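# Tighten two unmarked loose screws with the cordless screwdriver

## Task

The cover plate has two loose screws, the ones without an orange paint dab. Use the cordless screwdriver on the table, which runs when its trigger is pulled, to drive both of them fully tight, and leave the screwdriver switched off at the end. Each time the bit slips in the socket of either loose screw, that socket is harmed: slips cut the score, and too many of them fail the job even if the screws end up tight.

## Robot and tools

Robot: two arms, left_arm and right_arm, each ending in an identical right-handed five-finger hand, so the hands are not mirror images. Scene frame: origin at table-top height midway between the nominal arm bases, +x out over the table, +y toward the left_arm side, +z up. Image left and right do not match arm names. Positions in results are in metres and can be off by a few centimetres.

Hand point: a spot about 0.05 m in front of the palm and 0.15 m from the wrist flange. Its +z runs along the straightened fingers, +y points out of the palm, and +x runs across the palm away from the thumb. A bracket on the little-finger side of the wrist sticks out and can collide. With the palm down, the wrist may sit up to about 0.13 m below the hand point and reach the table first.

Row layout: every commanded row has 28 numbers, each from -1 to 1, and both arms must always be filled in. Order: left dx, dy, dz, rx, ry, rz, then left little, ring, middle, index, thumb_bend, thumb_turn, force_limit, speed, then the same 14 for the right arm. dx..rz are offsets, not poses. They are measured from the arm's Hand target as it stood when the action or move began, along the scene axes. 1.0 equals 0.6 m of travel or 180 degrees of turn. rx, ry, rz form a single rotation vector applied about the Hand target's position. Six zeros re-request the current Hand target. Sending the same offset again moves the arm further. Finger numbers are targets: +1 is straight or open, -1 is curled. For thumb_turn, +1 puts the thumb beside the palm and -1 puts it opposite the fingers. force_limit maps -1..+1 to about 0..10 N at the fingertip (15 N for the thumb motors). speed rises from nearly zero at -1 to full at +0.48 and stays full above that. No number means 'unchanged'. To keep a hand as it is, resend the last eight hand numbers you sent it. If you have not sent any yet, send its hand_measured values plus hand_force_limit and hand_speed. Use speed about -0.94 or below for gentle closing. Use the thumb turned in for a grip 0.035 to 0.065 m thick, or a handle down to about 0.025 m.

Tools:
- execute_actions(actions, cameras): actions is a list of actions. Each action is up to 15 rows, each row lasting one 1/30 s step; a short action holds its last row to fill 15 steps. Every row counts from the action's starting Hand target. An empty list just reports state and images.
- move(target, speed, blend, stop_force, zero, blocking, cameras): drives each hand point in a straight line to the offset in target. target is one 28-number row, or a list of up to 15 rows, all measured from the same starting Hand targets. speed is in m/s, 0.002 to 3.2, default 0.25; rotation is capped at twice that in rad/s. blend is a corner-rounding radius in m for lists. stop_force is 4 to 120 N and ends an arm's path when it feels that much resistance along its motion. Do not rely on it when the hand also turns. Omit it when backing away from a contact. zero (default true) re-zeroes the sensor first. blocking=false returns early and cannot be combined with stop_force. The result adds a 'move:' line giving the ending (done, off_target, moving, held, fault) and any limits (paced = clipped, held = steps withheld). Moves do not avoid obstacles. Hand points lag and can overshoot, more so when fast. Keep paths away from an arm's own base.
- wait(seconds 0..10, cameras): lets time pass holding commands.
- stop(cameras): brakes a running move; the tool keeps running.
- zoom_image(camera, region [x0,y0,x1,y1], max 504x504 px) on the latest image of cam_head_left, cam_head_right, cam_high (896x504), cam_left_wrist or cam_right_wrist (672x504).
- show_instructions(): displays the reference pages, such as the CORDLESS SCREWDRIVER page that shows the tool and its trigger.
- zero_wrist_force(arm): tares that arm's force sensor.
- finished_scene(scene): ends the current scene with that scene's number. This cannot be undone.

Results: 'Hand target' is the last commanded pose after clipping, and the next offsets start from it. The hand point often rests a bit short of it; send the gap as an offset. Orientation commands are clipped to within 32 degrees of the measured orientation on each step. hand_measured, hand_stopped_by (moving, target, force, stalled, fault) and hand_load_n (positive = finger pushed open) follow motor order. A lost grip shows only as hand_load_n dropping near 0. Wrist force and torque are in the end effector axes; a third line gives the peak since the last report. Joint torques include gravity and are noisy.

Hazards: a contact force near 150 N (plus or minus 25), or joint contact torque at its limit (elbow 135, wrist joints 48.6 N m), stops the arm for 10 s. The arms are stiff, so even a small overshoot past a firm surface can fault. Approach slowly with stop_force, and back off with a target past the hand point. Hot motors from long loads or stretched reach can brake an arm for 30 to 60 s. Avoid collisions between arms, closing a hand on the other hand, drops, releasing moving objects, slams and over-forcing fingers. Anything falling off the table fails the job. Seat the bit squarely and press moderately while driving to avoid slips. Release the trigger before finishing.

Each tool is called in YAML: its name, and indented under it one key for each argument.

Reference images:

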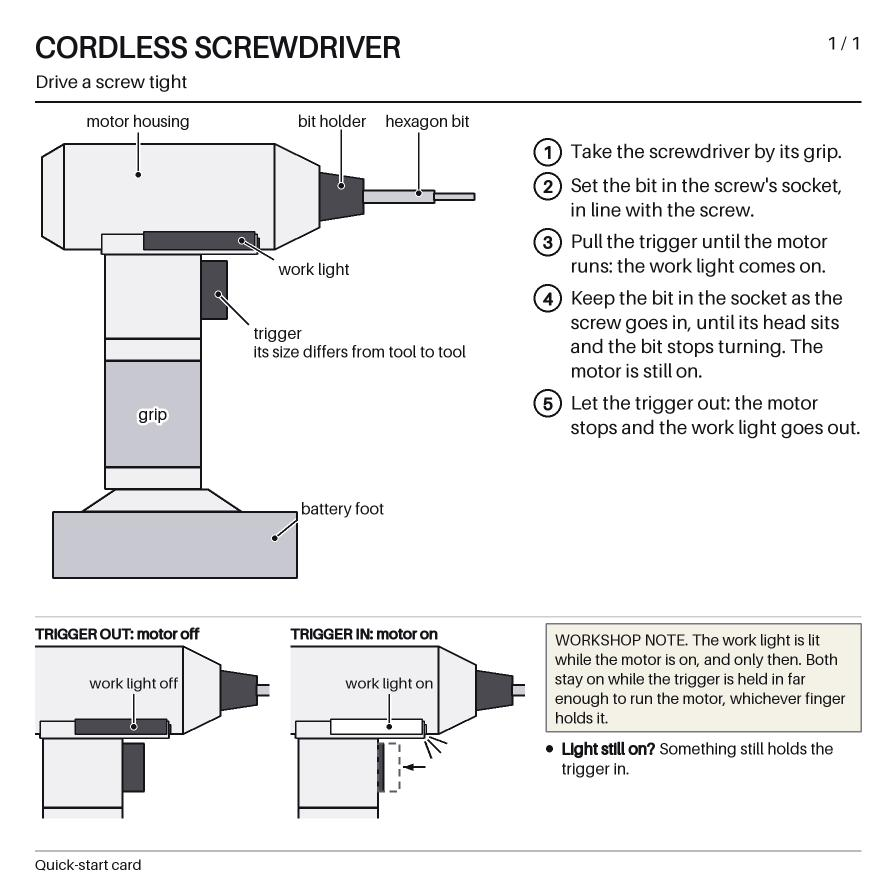

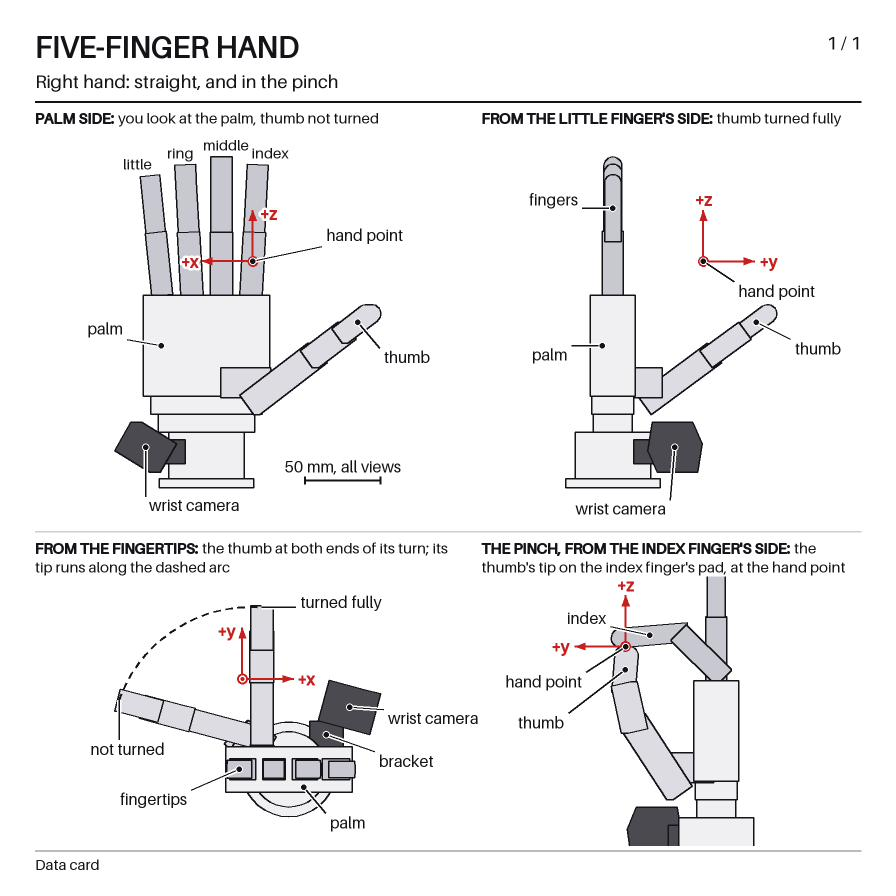

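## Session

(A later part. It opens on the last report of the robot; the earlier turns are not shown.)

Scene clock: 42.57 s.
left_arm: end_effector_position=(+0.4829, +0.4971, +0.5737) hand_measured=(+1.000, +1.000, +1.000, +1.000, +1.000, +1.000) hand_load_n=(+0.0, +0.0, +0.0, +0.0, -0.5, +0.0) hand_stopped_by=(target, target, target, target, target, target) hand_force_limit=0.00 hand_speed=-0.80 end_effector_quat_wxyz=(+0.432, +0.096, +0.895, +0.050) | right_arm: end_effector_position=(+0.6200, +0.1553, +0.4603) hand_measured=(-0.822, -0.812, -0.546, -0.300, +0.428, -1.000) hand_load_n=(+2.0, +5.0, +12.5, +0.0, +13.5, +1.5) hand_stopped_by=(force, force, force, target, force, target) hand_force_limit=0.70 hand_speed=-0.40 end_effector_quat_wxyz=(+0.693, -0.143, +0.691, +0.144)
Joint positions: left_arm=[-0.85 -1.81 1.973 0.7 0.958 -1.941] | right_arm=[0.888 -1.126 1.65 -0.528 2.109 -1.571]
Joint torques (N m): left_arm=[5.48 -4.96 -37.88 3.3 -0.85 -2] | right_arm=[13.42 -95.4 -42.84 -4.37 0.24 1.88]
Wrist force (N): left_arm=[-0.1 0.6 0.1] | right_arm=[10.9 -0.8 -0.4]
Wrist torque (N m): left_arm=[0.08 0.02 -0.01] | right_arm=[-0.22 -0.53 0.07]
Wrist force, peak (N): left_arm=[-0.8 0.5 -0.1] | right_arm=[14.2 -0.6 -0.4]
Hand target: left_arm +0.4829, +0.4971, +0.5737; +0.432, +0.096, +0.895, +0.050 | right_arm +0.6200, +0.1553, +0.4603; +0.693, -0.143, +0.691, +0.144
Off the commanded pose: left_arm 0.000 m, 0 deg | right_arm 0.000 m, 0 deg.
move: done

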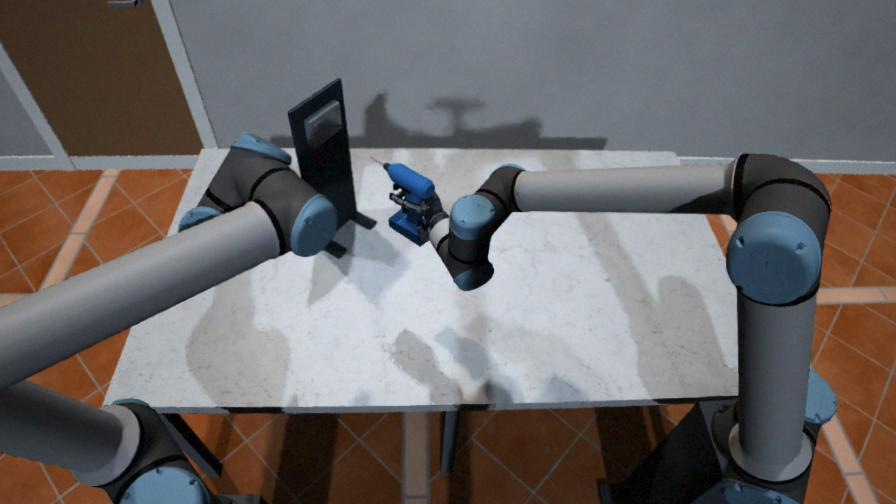

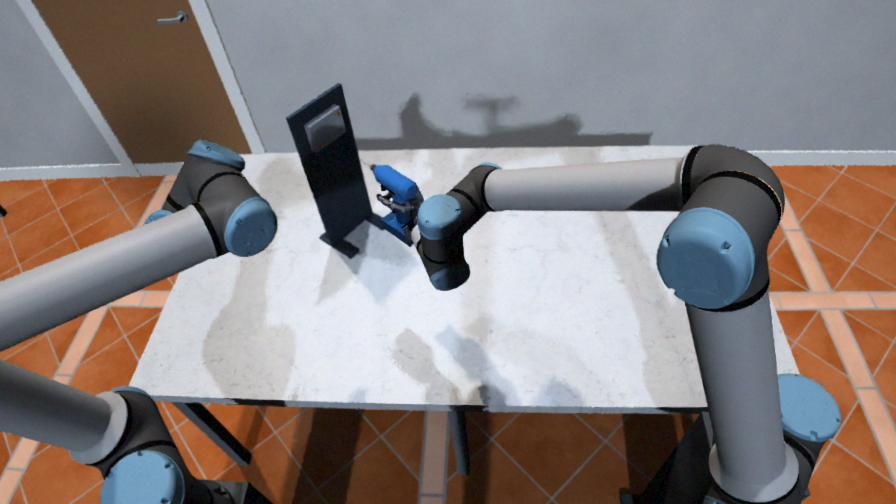

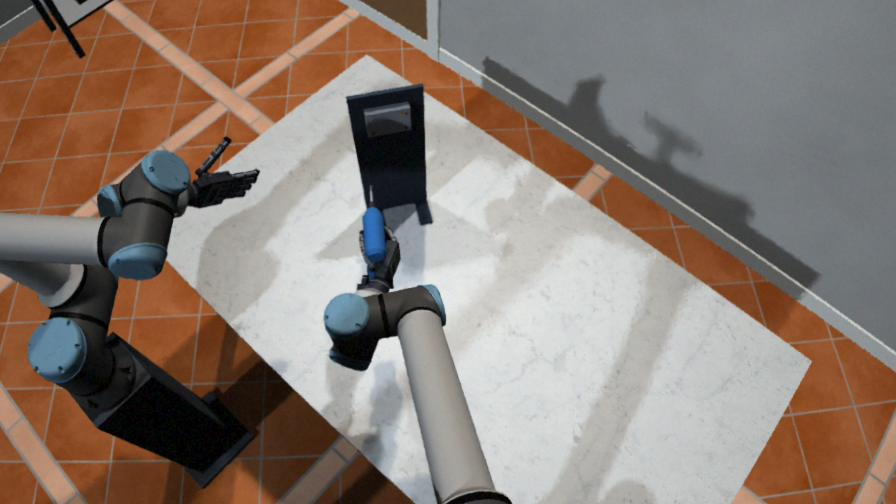

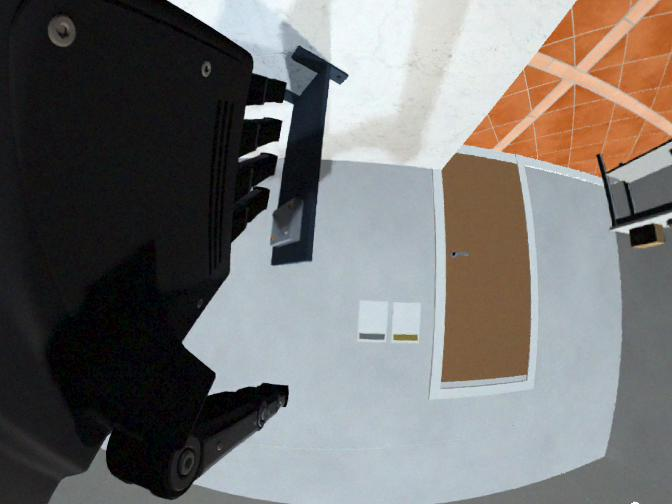

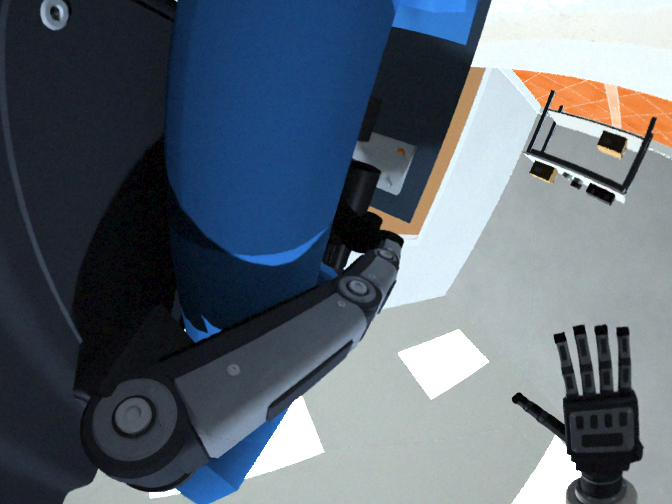

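move:
  target: [0,0,0,0,0,0,1,1,1,1,1,1,0,-0.8,0.174,0.157,-0.033,0,0,0,-0.97,-0.97,-1,-0.3,-0.98,-1,0.7,-0.4]
  speed: 0.15

zoom_image:
  camera: "cam_head_left"
  region: [280, 60, 460, 300]

zoom_image:
  camera: "cam_high"
  region: [310, 70, 490, 310]

zoom_image:
  camera: "cam_head_right"
  region: [270, 70, 450, 310]

Scene clock: 44.40 s.
left_arm: end_effector_position=(+0.4829, +0.4971, +0.5737) hand_measured=(+1.000, +1.000, +1.000, +1.000, +1.000, +1.000) hand_load_n=(+0.0, +0.0, +0.0, +0.0, +0.0, +0.0) hand_stopped_by=(target, target, target, target, target, target) hand_force_limit=0.00 hand_speed=-0.80 end_effector_quat_wxyz=(+0.432, +0.096, +0.895, +0.050) | right_arm: end_effector_position=(+0.7244, +0.2494, +0.4405) hand_measured=(-0.822, -0.812, -0.546, -0.300, +0.428, -1.000) hand_load_n=(+2.0, +5.5, +12.5, +0.0, +13.5, +1.5) hand_stopped_by=(force, force, force, target, force, target) hand_force_limit=0.70 hand_speed=-0.40 end_effector_quat_wxyz=(+0.693, -0.143, +0.691, +0.144)
Joint positions: left_arm=[-0.85 -1.81 1.973 0.7 0.958 -1.941] | right_arm=[0.854 -0.919 1.351 -0.436 2.076 -1.571]
Joint torques (N m): left_arm=[9.18 -6.59 -37.02 2.77 -0.7 -2.26] | right_arm=[12.29 -102.76 -53.59 -6.39 2.35 2.05]
Wrist force (N): left_arm=[-0.2 0.1 0.0] | right_arm=[10.9 -0.4 -0.8]
Wrist torque (N m): left_arm=[0.02 0.03 -0.03] | right_arm=[-0.12 -0.53 0.09]
Wrist force, peak (N): left_arm=[-0.7 0.5 -0.4] | right_arm=[11.3 0.4 2.7]
Hand target: left_arm +0.4829, +0.4971, +0.5737; +0.432, +0.096, +0.895, +0.050 | right_arm +0.7244, +0.2495, +0.4405; +0.693, -0.143, +0.691, +0.144
Off the commanded pose: left_arm 0.000 m, 0 deg | right_arm 0.000 m, 0 deg.
move: done

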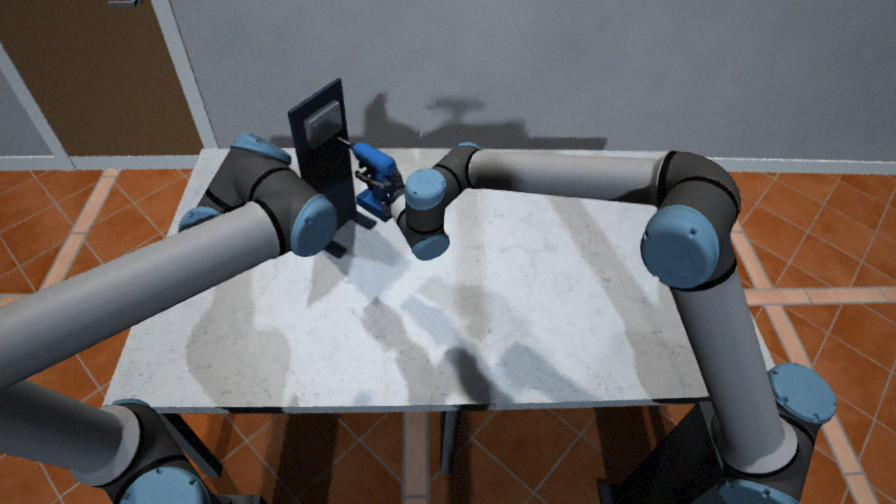

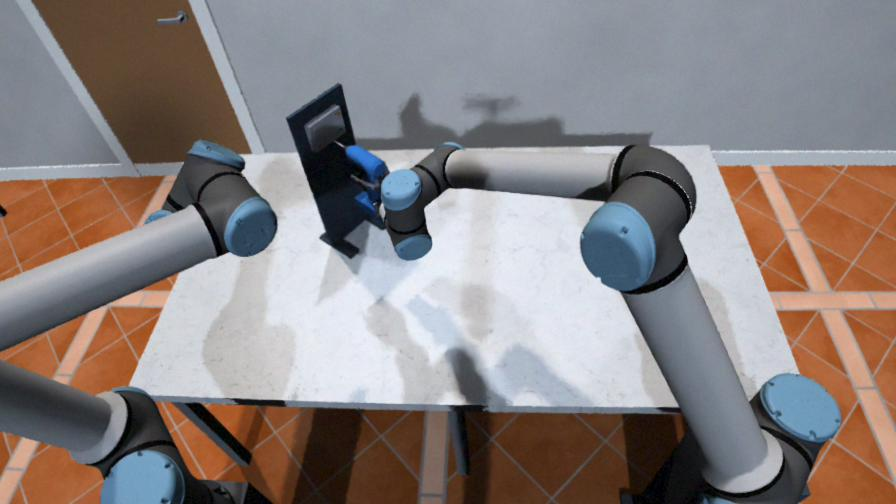

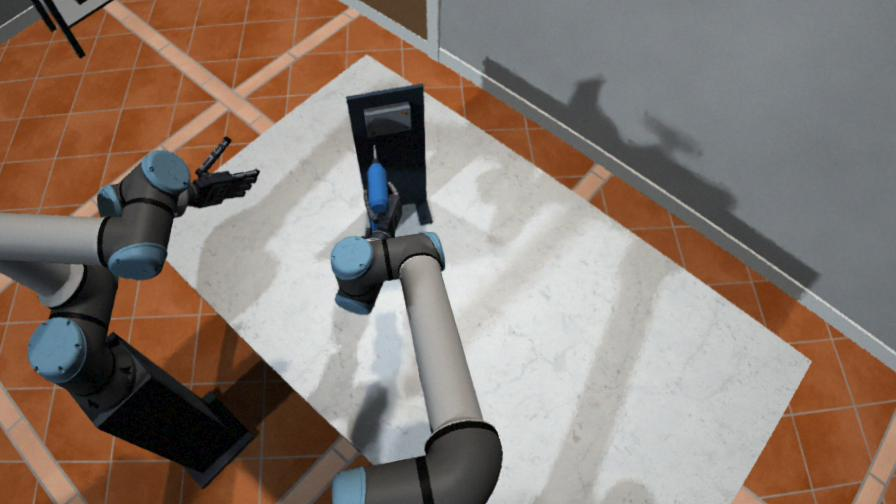

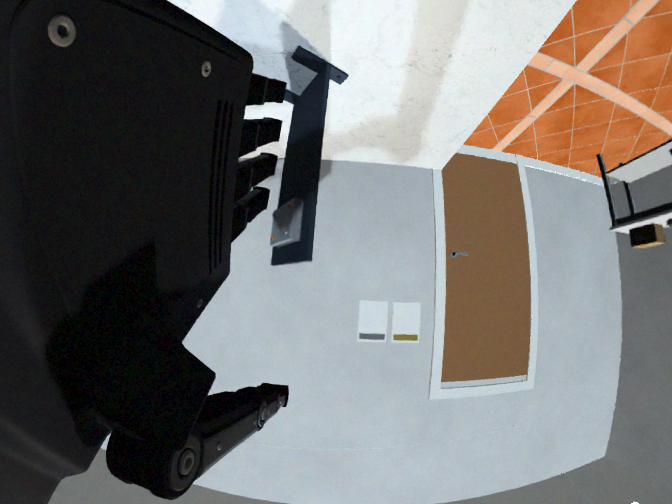

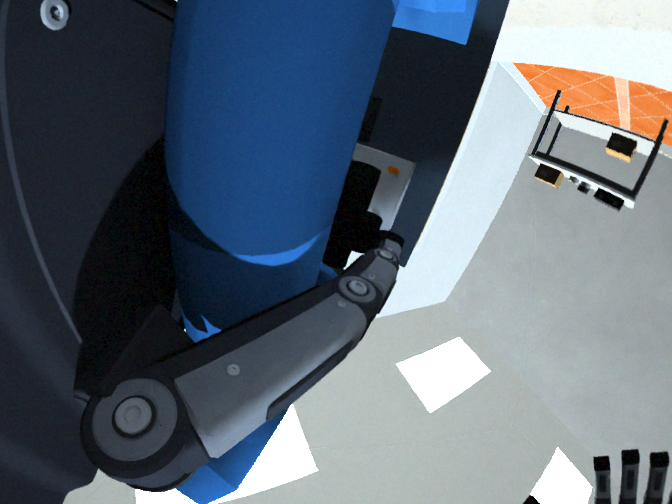

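Scaled by 2.100.

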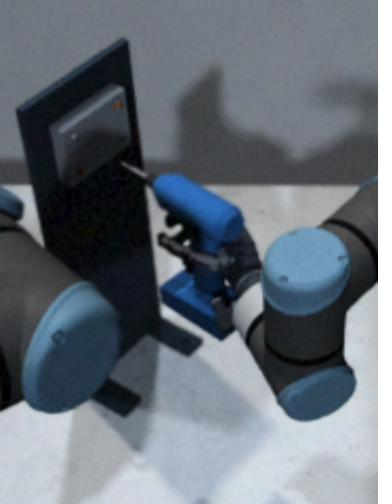

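Scaled by 2.100.

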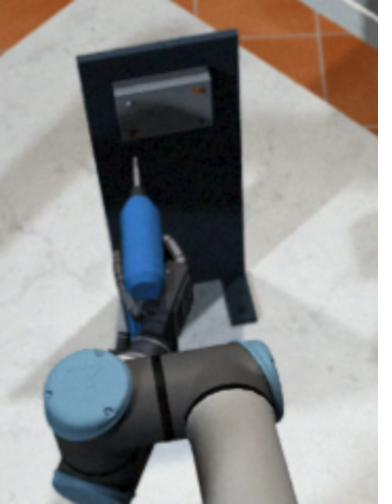

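Scaled by 2.100.

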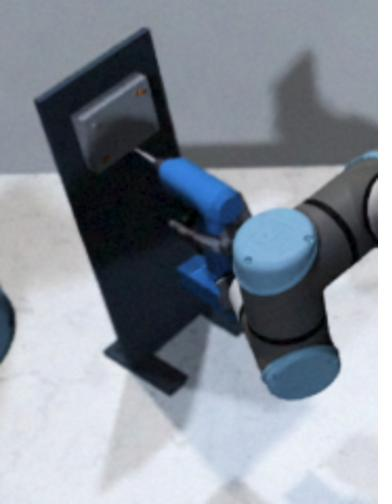

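move:
  target:
    - [0.2,0.1,0.25,-0.4255,0.155,-0.0085,1,1,1,1,1,1,0,-0.8,0,0,0,0,0,0,-0.97,-0.97,-1,-0.3,-0.98,-1,0.7,-0.4]
    - [0.442,0.012,0.2,-0.4255,0.155,-0.0085,1,1,1,1,1,1,0,-0.8,0,0,0,0,0,0,-0.97,-0.97,-1,-0.3,-0.98,-1,0.7,-0.4]
  speed: 0.3

Scene clock: 48.53 s.
left_arm: end_effector_position=(+0.7480, +0.5043, +0.6937) hand_measured=(+1.000, +1.000, +1.000, +1.000, +1.000, +1.000) hand_load_n=(+0.0, +0.0, +0.0, +0.0, +0.0, +0.0) hand_stopped_by=(target, target, target, target, target, target) hand_force_limit=0.00 hand_speed=-0.80 end_effector_quat_wxyz=(+0.186, -0.170, +0.804, -0.538) | right_arm: end_effector_position=(+0.7244, +0.2495, +0.4405) hand_measured=(-0.822, -0.812, -0.546, -0.300, +0.428, -1.000) hand_load_n=(+2.0, +5.0, +12.0, +0.0, +13.5, +1.5) hand_stopped_by=(force, force, force, target, force, target) hand_force_limit=0.70 hand_speed=-0.40 end_effector_quat_wxyz=(+0.693, -0.143, +0.691, +0.144)
Joint positions: left_arm=[-0.113 -1.259 1.126 0.707 2.436 -2.56] | right_arm=[0.854 -0.918 1.351 -0.436 2.076 -1.571]
Joint torques (N m): left_arm=[2.04 -45.92 -44.34 -1.02 2.19 3.6] | right_arm=[13.41 -101.79 -43.47 -5.07 1.54 1.9]
Wrist force (N): left_arm=[0.5 -2.8 1.0] | right_arm=[10.8 -0.1 -0.4]
Wrist torque (N m): left_arm=[-0.63 -0.21 -0.01] | right_arm=[-0.11 -0.52 0.09]
Wrist force, peak (N): left_arm=[-1.1 -2.5 2.9] | right_arm=[11.4 -0.2 -0.2]
Hand target: left_arm +0.7481, +0.5043, +0.6937; +0.186, -0.170, +0.804, -0.538 | right_arm +0.7244, +0.2495, +0.4405; +0.693, -0.143, +0.691, +0.144
Off the commanded pose: left_arm 0.000 m, 0 deg | right_arm 0.000 m, 0 deg.
move: done

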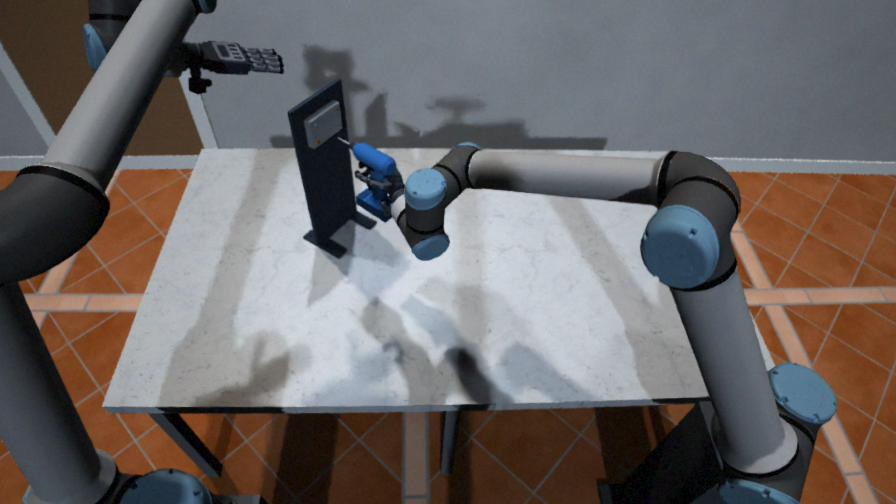

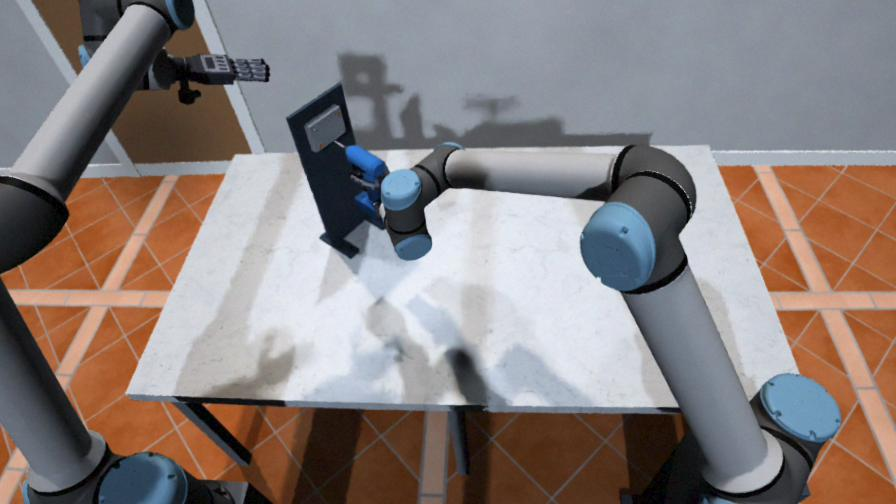

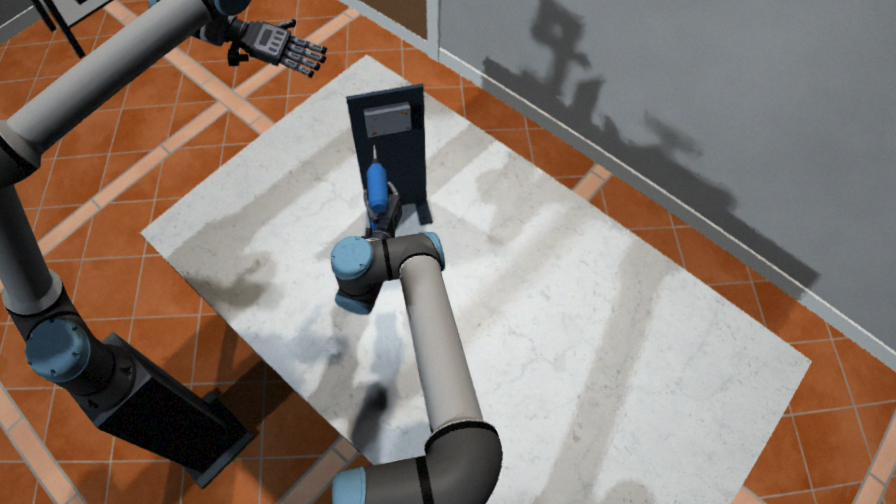

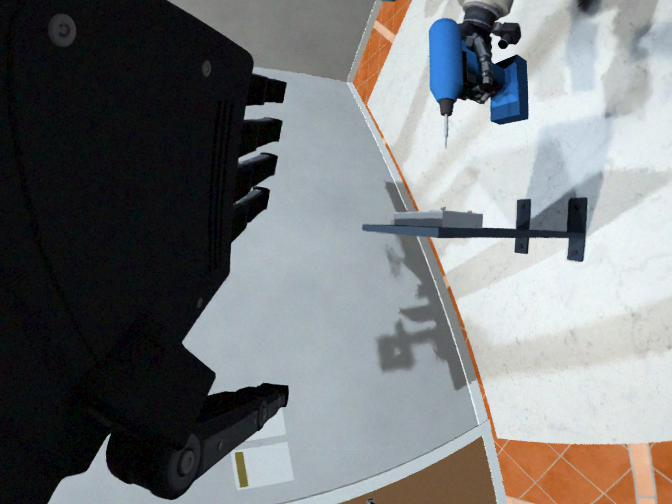

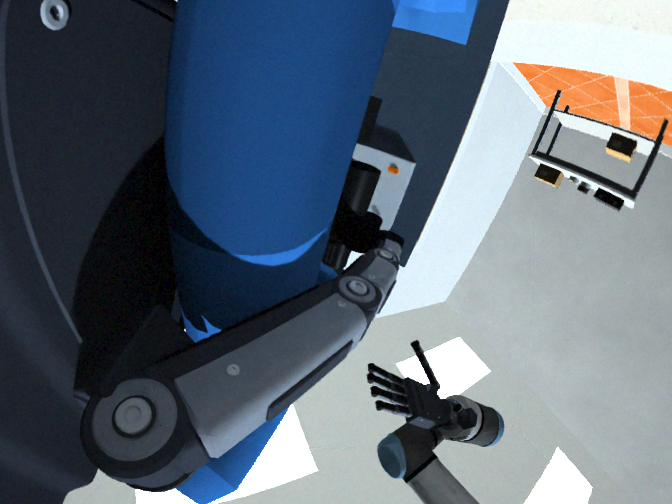

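zoom_image:
  camera: "cam_left_wrist"
  region: [360, 80, 540, 260]

Scaled by 2.800 (camera's finer frame: 960x720).

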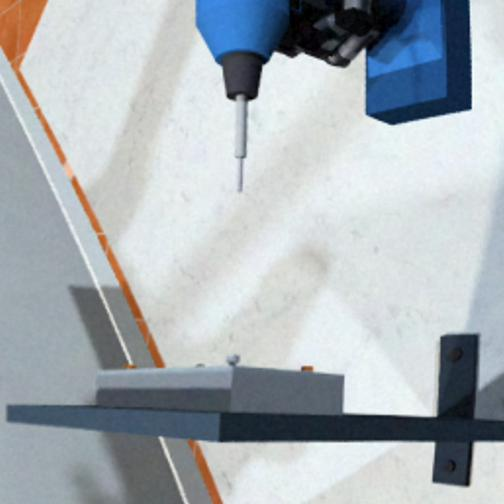

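move:
  target: [0,0,-0.098,0,0,0,1,1,1,1,1,1,0,-0.8,0.05,0.068,-0.01,0,0,0,-0.97,-0.97,-1,-0.3,-0.98,-1,0.7,-0.4]
  speed: 0.1

zoom_image:
  camera: "cam_left_wrist"
  region: [340, 80, 580, 260]

zoom_image:
  camera: "cam_head_left"
  region: [240, 40, 420, 180]

Scene clock: 49.87 s.
left_arm: end_effector_position=(+0.7481, +0.5043, +0.6349) hand_measured=(+1.000, +1.000, +1.000, +1.000, +1.000, +1.000) hand_load_n=(+0.0, +0.0, +0.0, +0.0, +0.0, -0.5) hand_stopped_by=(target, target, target, target, target, target) hand_force_limit=0.00 hand_speed=-0.80 end_effector_quat_wxyz=(+0.186, -0.170, +0.804, -0.538) | right_arm: end_effector_position=(+0.7543, +0.2903, +0.4344) hand_measured=(-0.822, -0.812, -0.546, -0.300, +0.428, -1.000) hand_load_n=(+2.0, +5.5, +12.0, +0.0, +13.5, +1.5) hand_stopped_by=(force, force, force, target, force, target) hand_force_limit=0.70 hand_speed=-0.40 end_effector_quat_wxyz=(+0.693, -0.143, +0.691, +0.144)
Joint positions: left_arm=[-0.113 -1.267 1.24 0.601 2.436 -2.559] | right_arm=[0.855 -0.835 1.217 -0.385 2.077 -1.571]
Joint torques (N m): left_arm=[6.73 -75.86 -46.57 3.71 -0.25 -3.48] | right_arm=[11.94 -115.9 -50.78 -6.69 1.72 1.61]
Wrist force (N): left_arm=[0.7 -2.4 0.6] | right_arm=[10.9 -0.4 -0.6]
Wrist torque (N m): left_arm=[-0.54 -0.21 0.02] | right_arm=[-0.16 -0.52 0.09]
Wrist force, peak (N): left_arm=[0.7 -3.3 0.5] | right_arm=[11.3 -0.1 -0.7]
Hand target: left_arm +0.7481, +0.5043, +0.6349; +0.186, -0.170, +0.804, -0.538 | right_arm +0.7544, +0.2903, +0.4345; +0.693, -0.143, +0.691, +0.144
Off the commanded pose: left_arm 0.000 m, 0 deg | right_arm 0.000 m, 0 deg.
move: done

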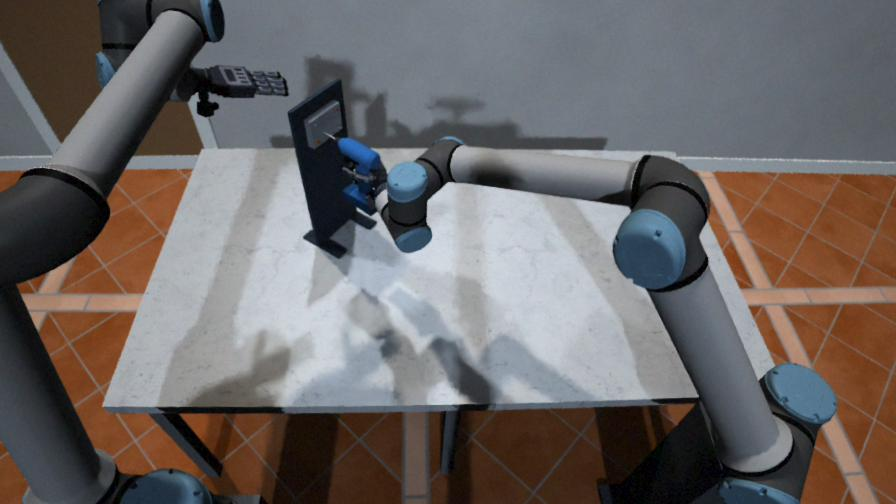

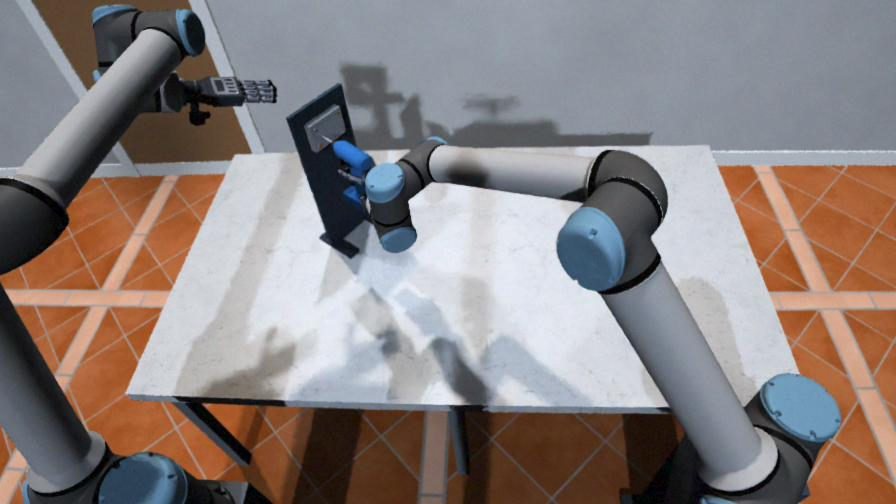

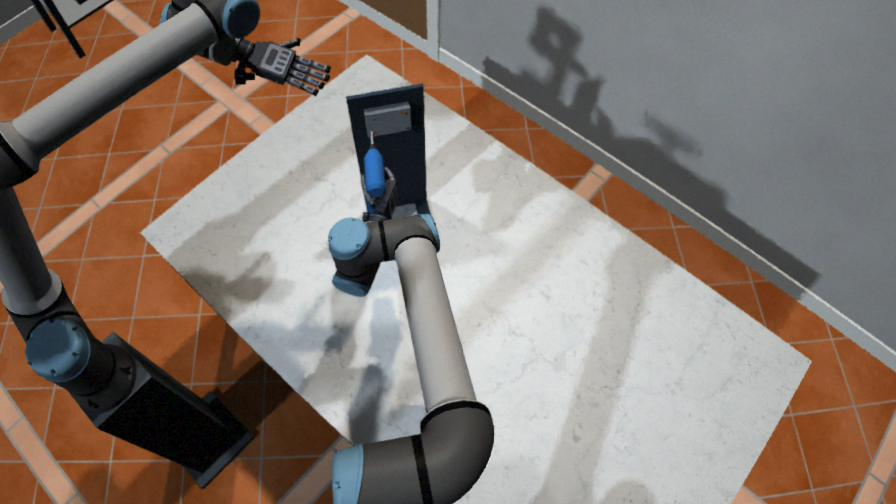

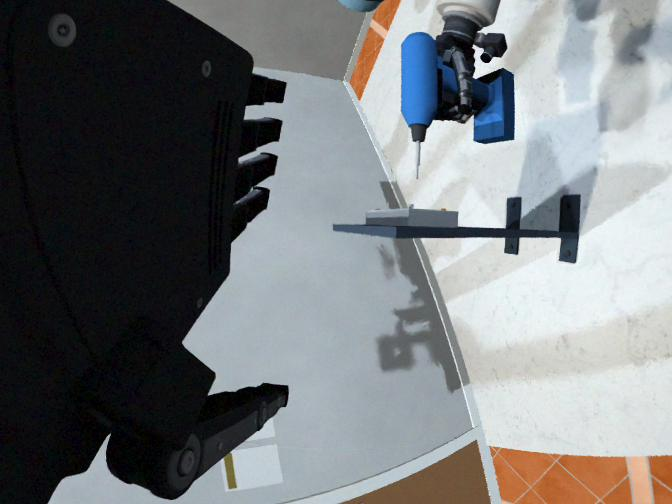

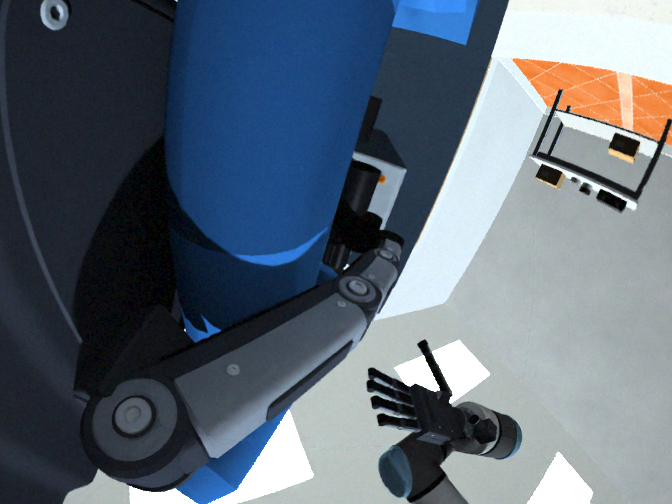

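Scaled by 2.100 (camera's finer frame: 960x720).

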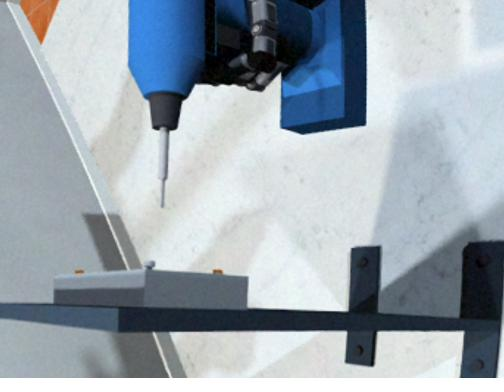

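Scaled by 2.800.

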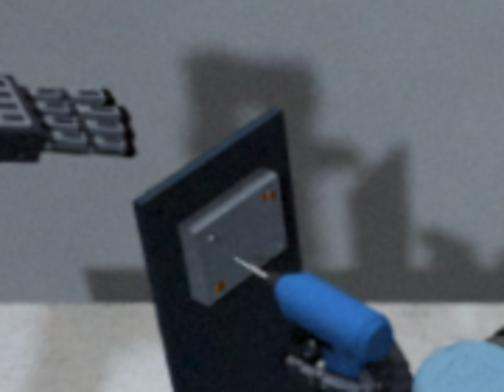

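move:
  target: [0.0675,0.0048,0.05,0.118,0.186,0.001,1,1,1,1,1,1,0,-0.8,0,0,0,0,0,0,-0.97,-0.97,-1,-0.3,-0.98,-1,0.7,-0.4]
  speed: 0.2

zoom_image:
  camera: "cam_left_wrist"
  region: [340, 80, 580, 260]

Scene clock: 52.37 s.
left_arm: end_effector_position=(+0.7887, +0.5071, +0.6649) hand_measured=(+1.000, +1.000, +1.000, +1.000, +1.000, +1.000) hand_load_n=(+0.0, +0.0, +0.0, +0.0, +0.0, -0.5) hand_stopped_by=(target, target, target, target, target, target) hand_force_limit=0.00 hand_speed=-0.80 end_effector_quat_wxyz=(-0.023, -0.281, +0.908, -0.311) | right_arm: end_effector_position=(+0.7544, +0.2903, +0.4345) hand_measured=(-0.822, -0.812, -0.546, -0.300, +0.428, -1.000) hand_load_n=(+2.0, +5.0, +12.0, +0.0, +13.5, +1.0) hand_stopped_by=(force, force, force, target, force, target) hand_force_limit=0.70 hand_speed=-0.40 end_effector_quat_wxyz=(+0.693, -0.143, +0.691, +0.144)
Joint positions: left_arm=[-0.186 -0.744 0.283 1.768 2.154 -2.404] | right_arm=[0.855 -0.835 1.217 -0.385 2.077 -1.571]
Joint torques (N m): left_arm=[6.12 -94.61 -34.14 2.67 0.68 -1.48] | right_arm=[-0.73 -111.75 -48.92 -5.77 -0.06 1.93]
Wrist force (N): left_arm=[1.9 -2.0 0.0] | right_arm=[10.8 -0.2 -0.5]
Wrist torque (N m): left_arm=[-0.32 -0.39 0.16] | right_arm=[-0.14 -0.51 0.09]
Wrist force, peak (N): left_arm=[1.7 -2.8 0.2] | right_arm=[11.2 -0.4 -0.4]
Hand target: left_arm +0.7886, +0.5072, +0.6649; -0.023, -0.282, +0.907, -0.311 | right_arm +0.7544, +0.2903, +0.4345; +0.693, -0.143, +0.691, +0.144
Off the commanded pose: left_arm 0.000 m, 0 deg | right_arm 0.000 m, 0 deg.
move: done

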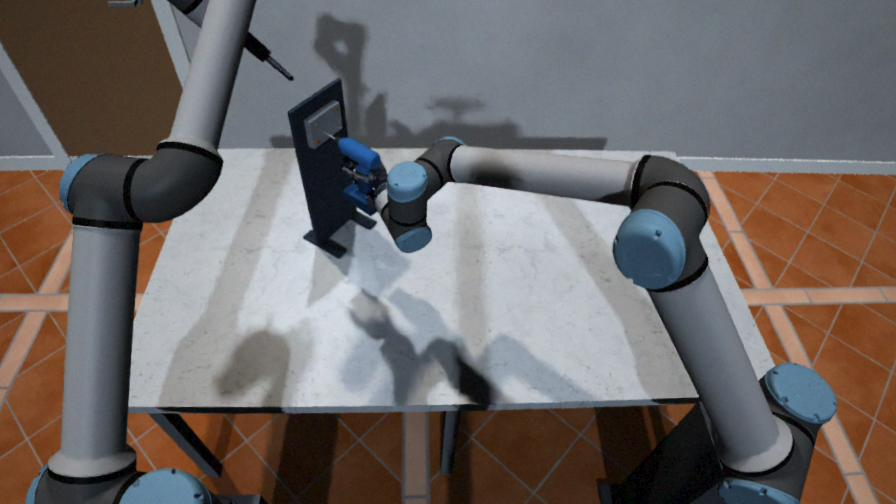

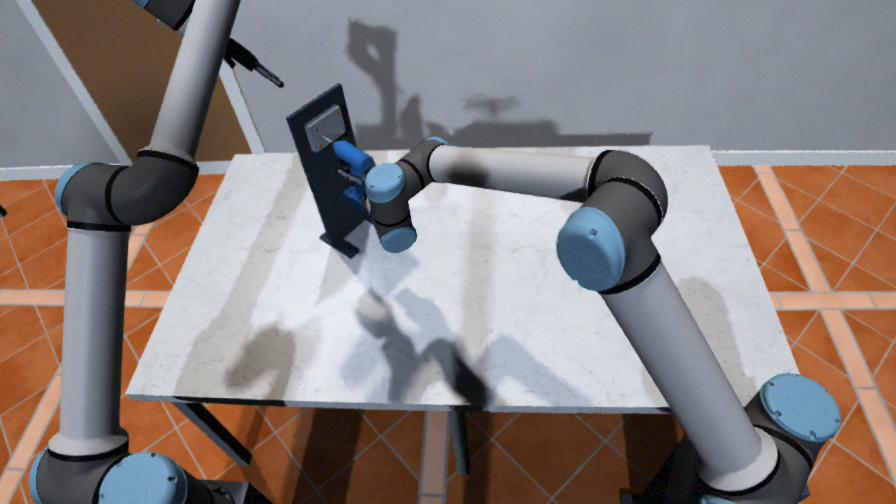

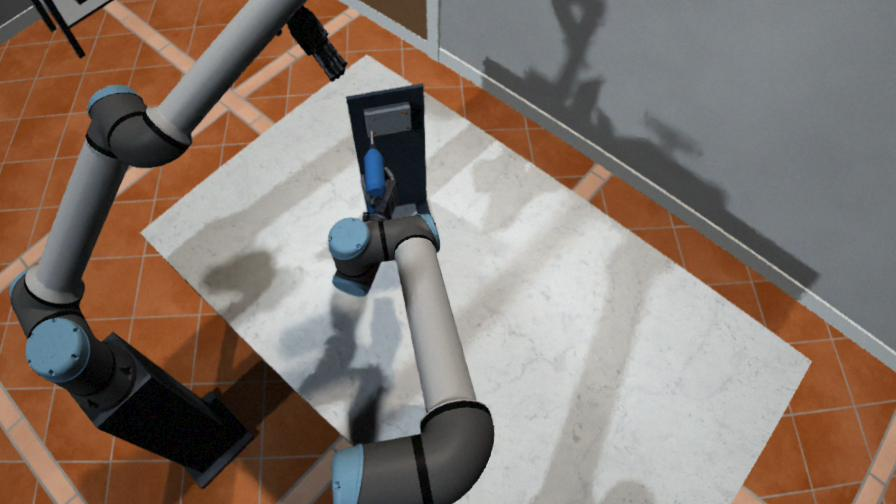

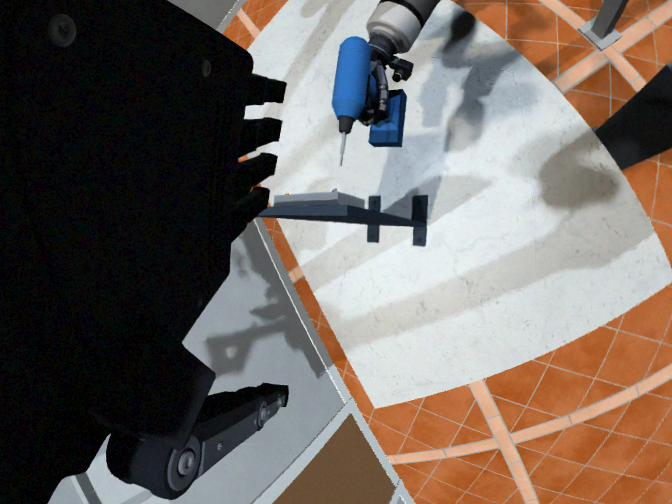

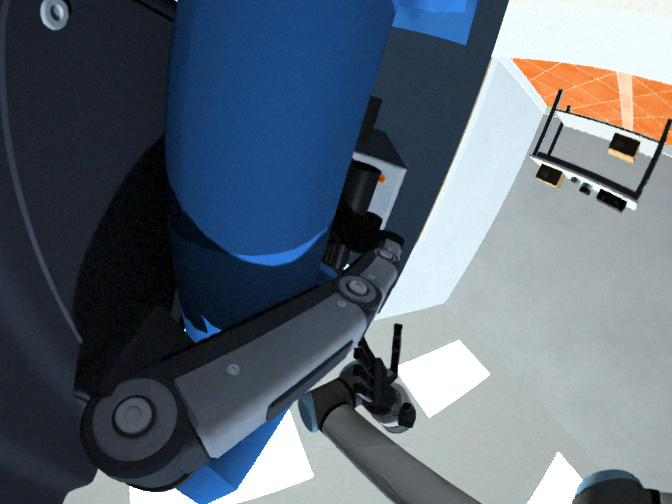

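Scaled by 2.100 (camera's finer frame: 960x720).

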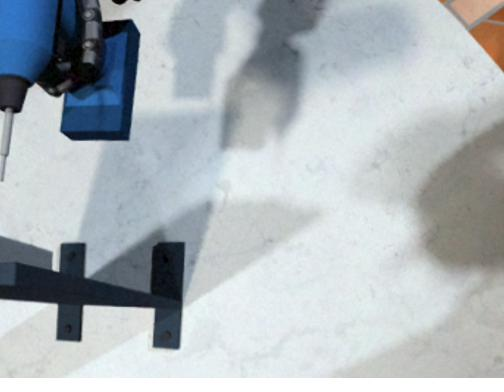

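zoom_image:
  camera: "cam_left_wrist"
  region: [270, 100, 390, 230]

Scaled by 3.877 (camera's finer frame: 960x720).

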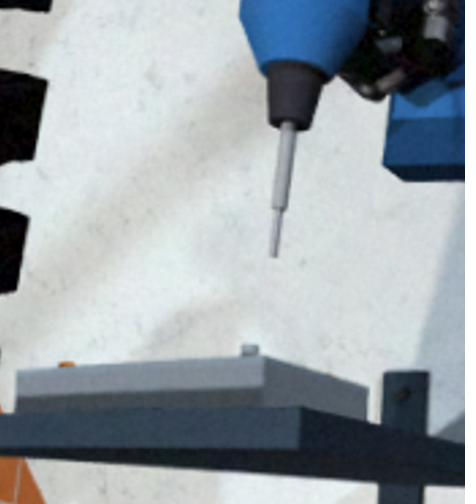

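zoom_image:
  camera: "cam_left_wrist"
  region: [310, 170, 390, 250]

zoom_image:
  camera: "cam_left_wrist"
  region: [360, 185, 440, 255]

Scaled by 6.300 (camera's finer frame: 960x720).

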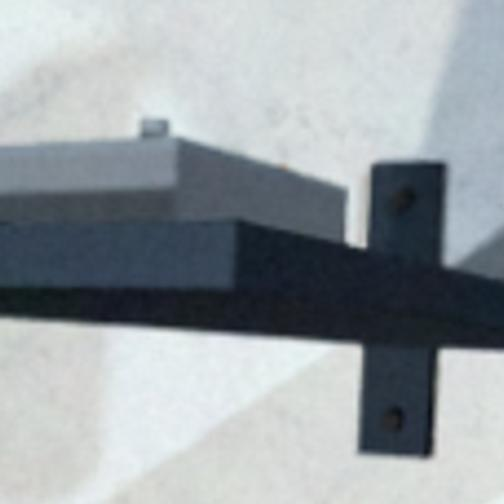

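Scaled by 6.300 (camera's finer frame: 960x720).

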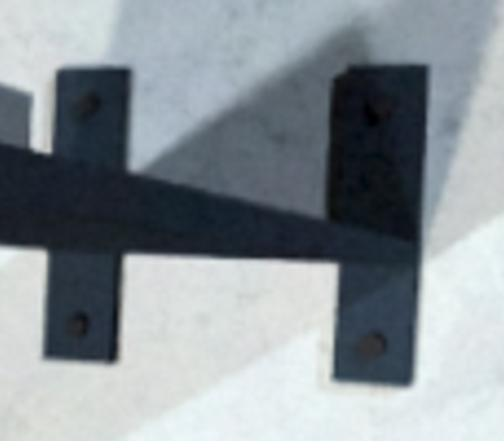

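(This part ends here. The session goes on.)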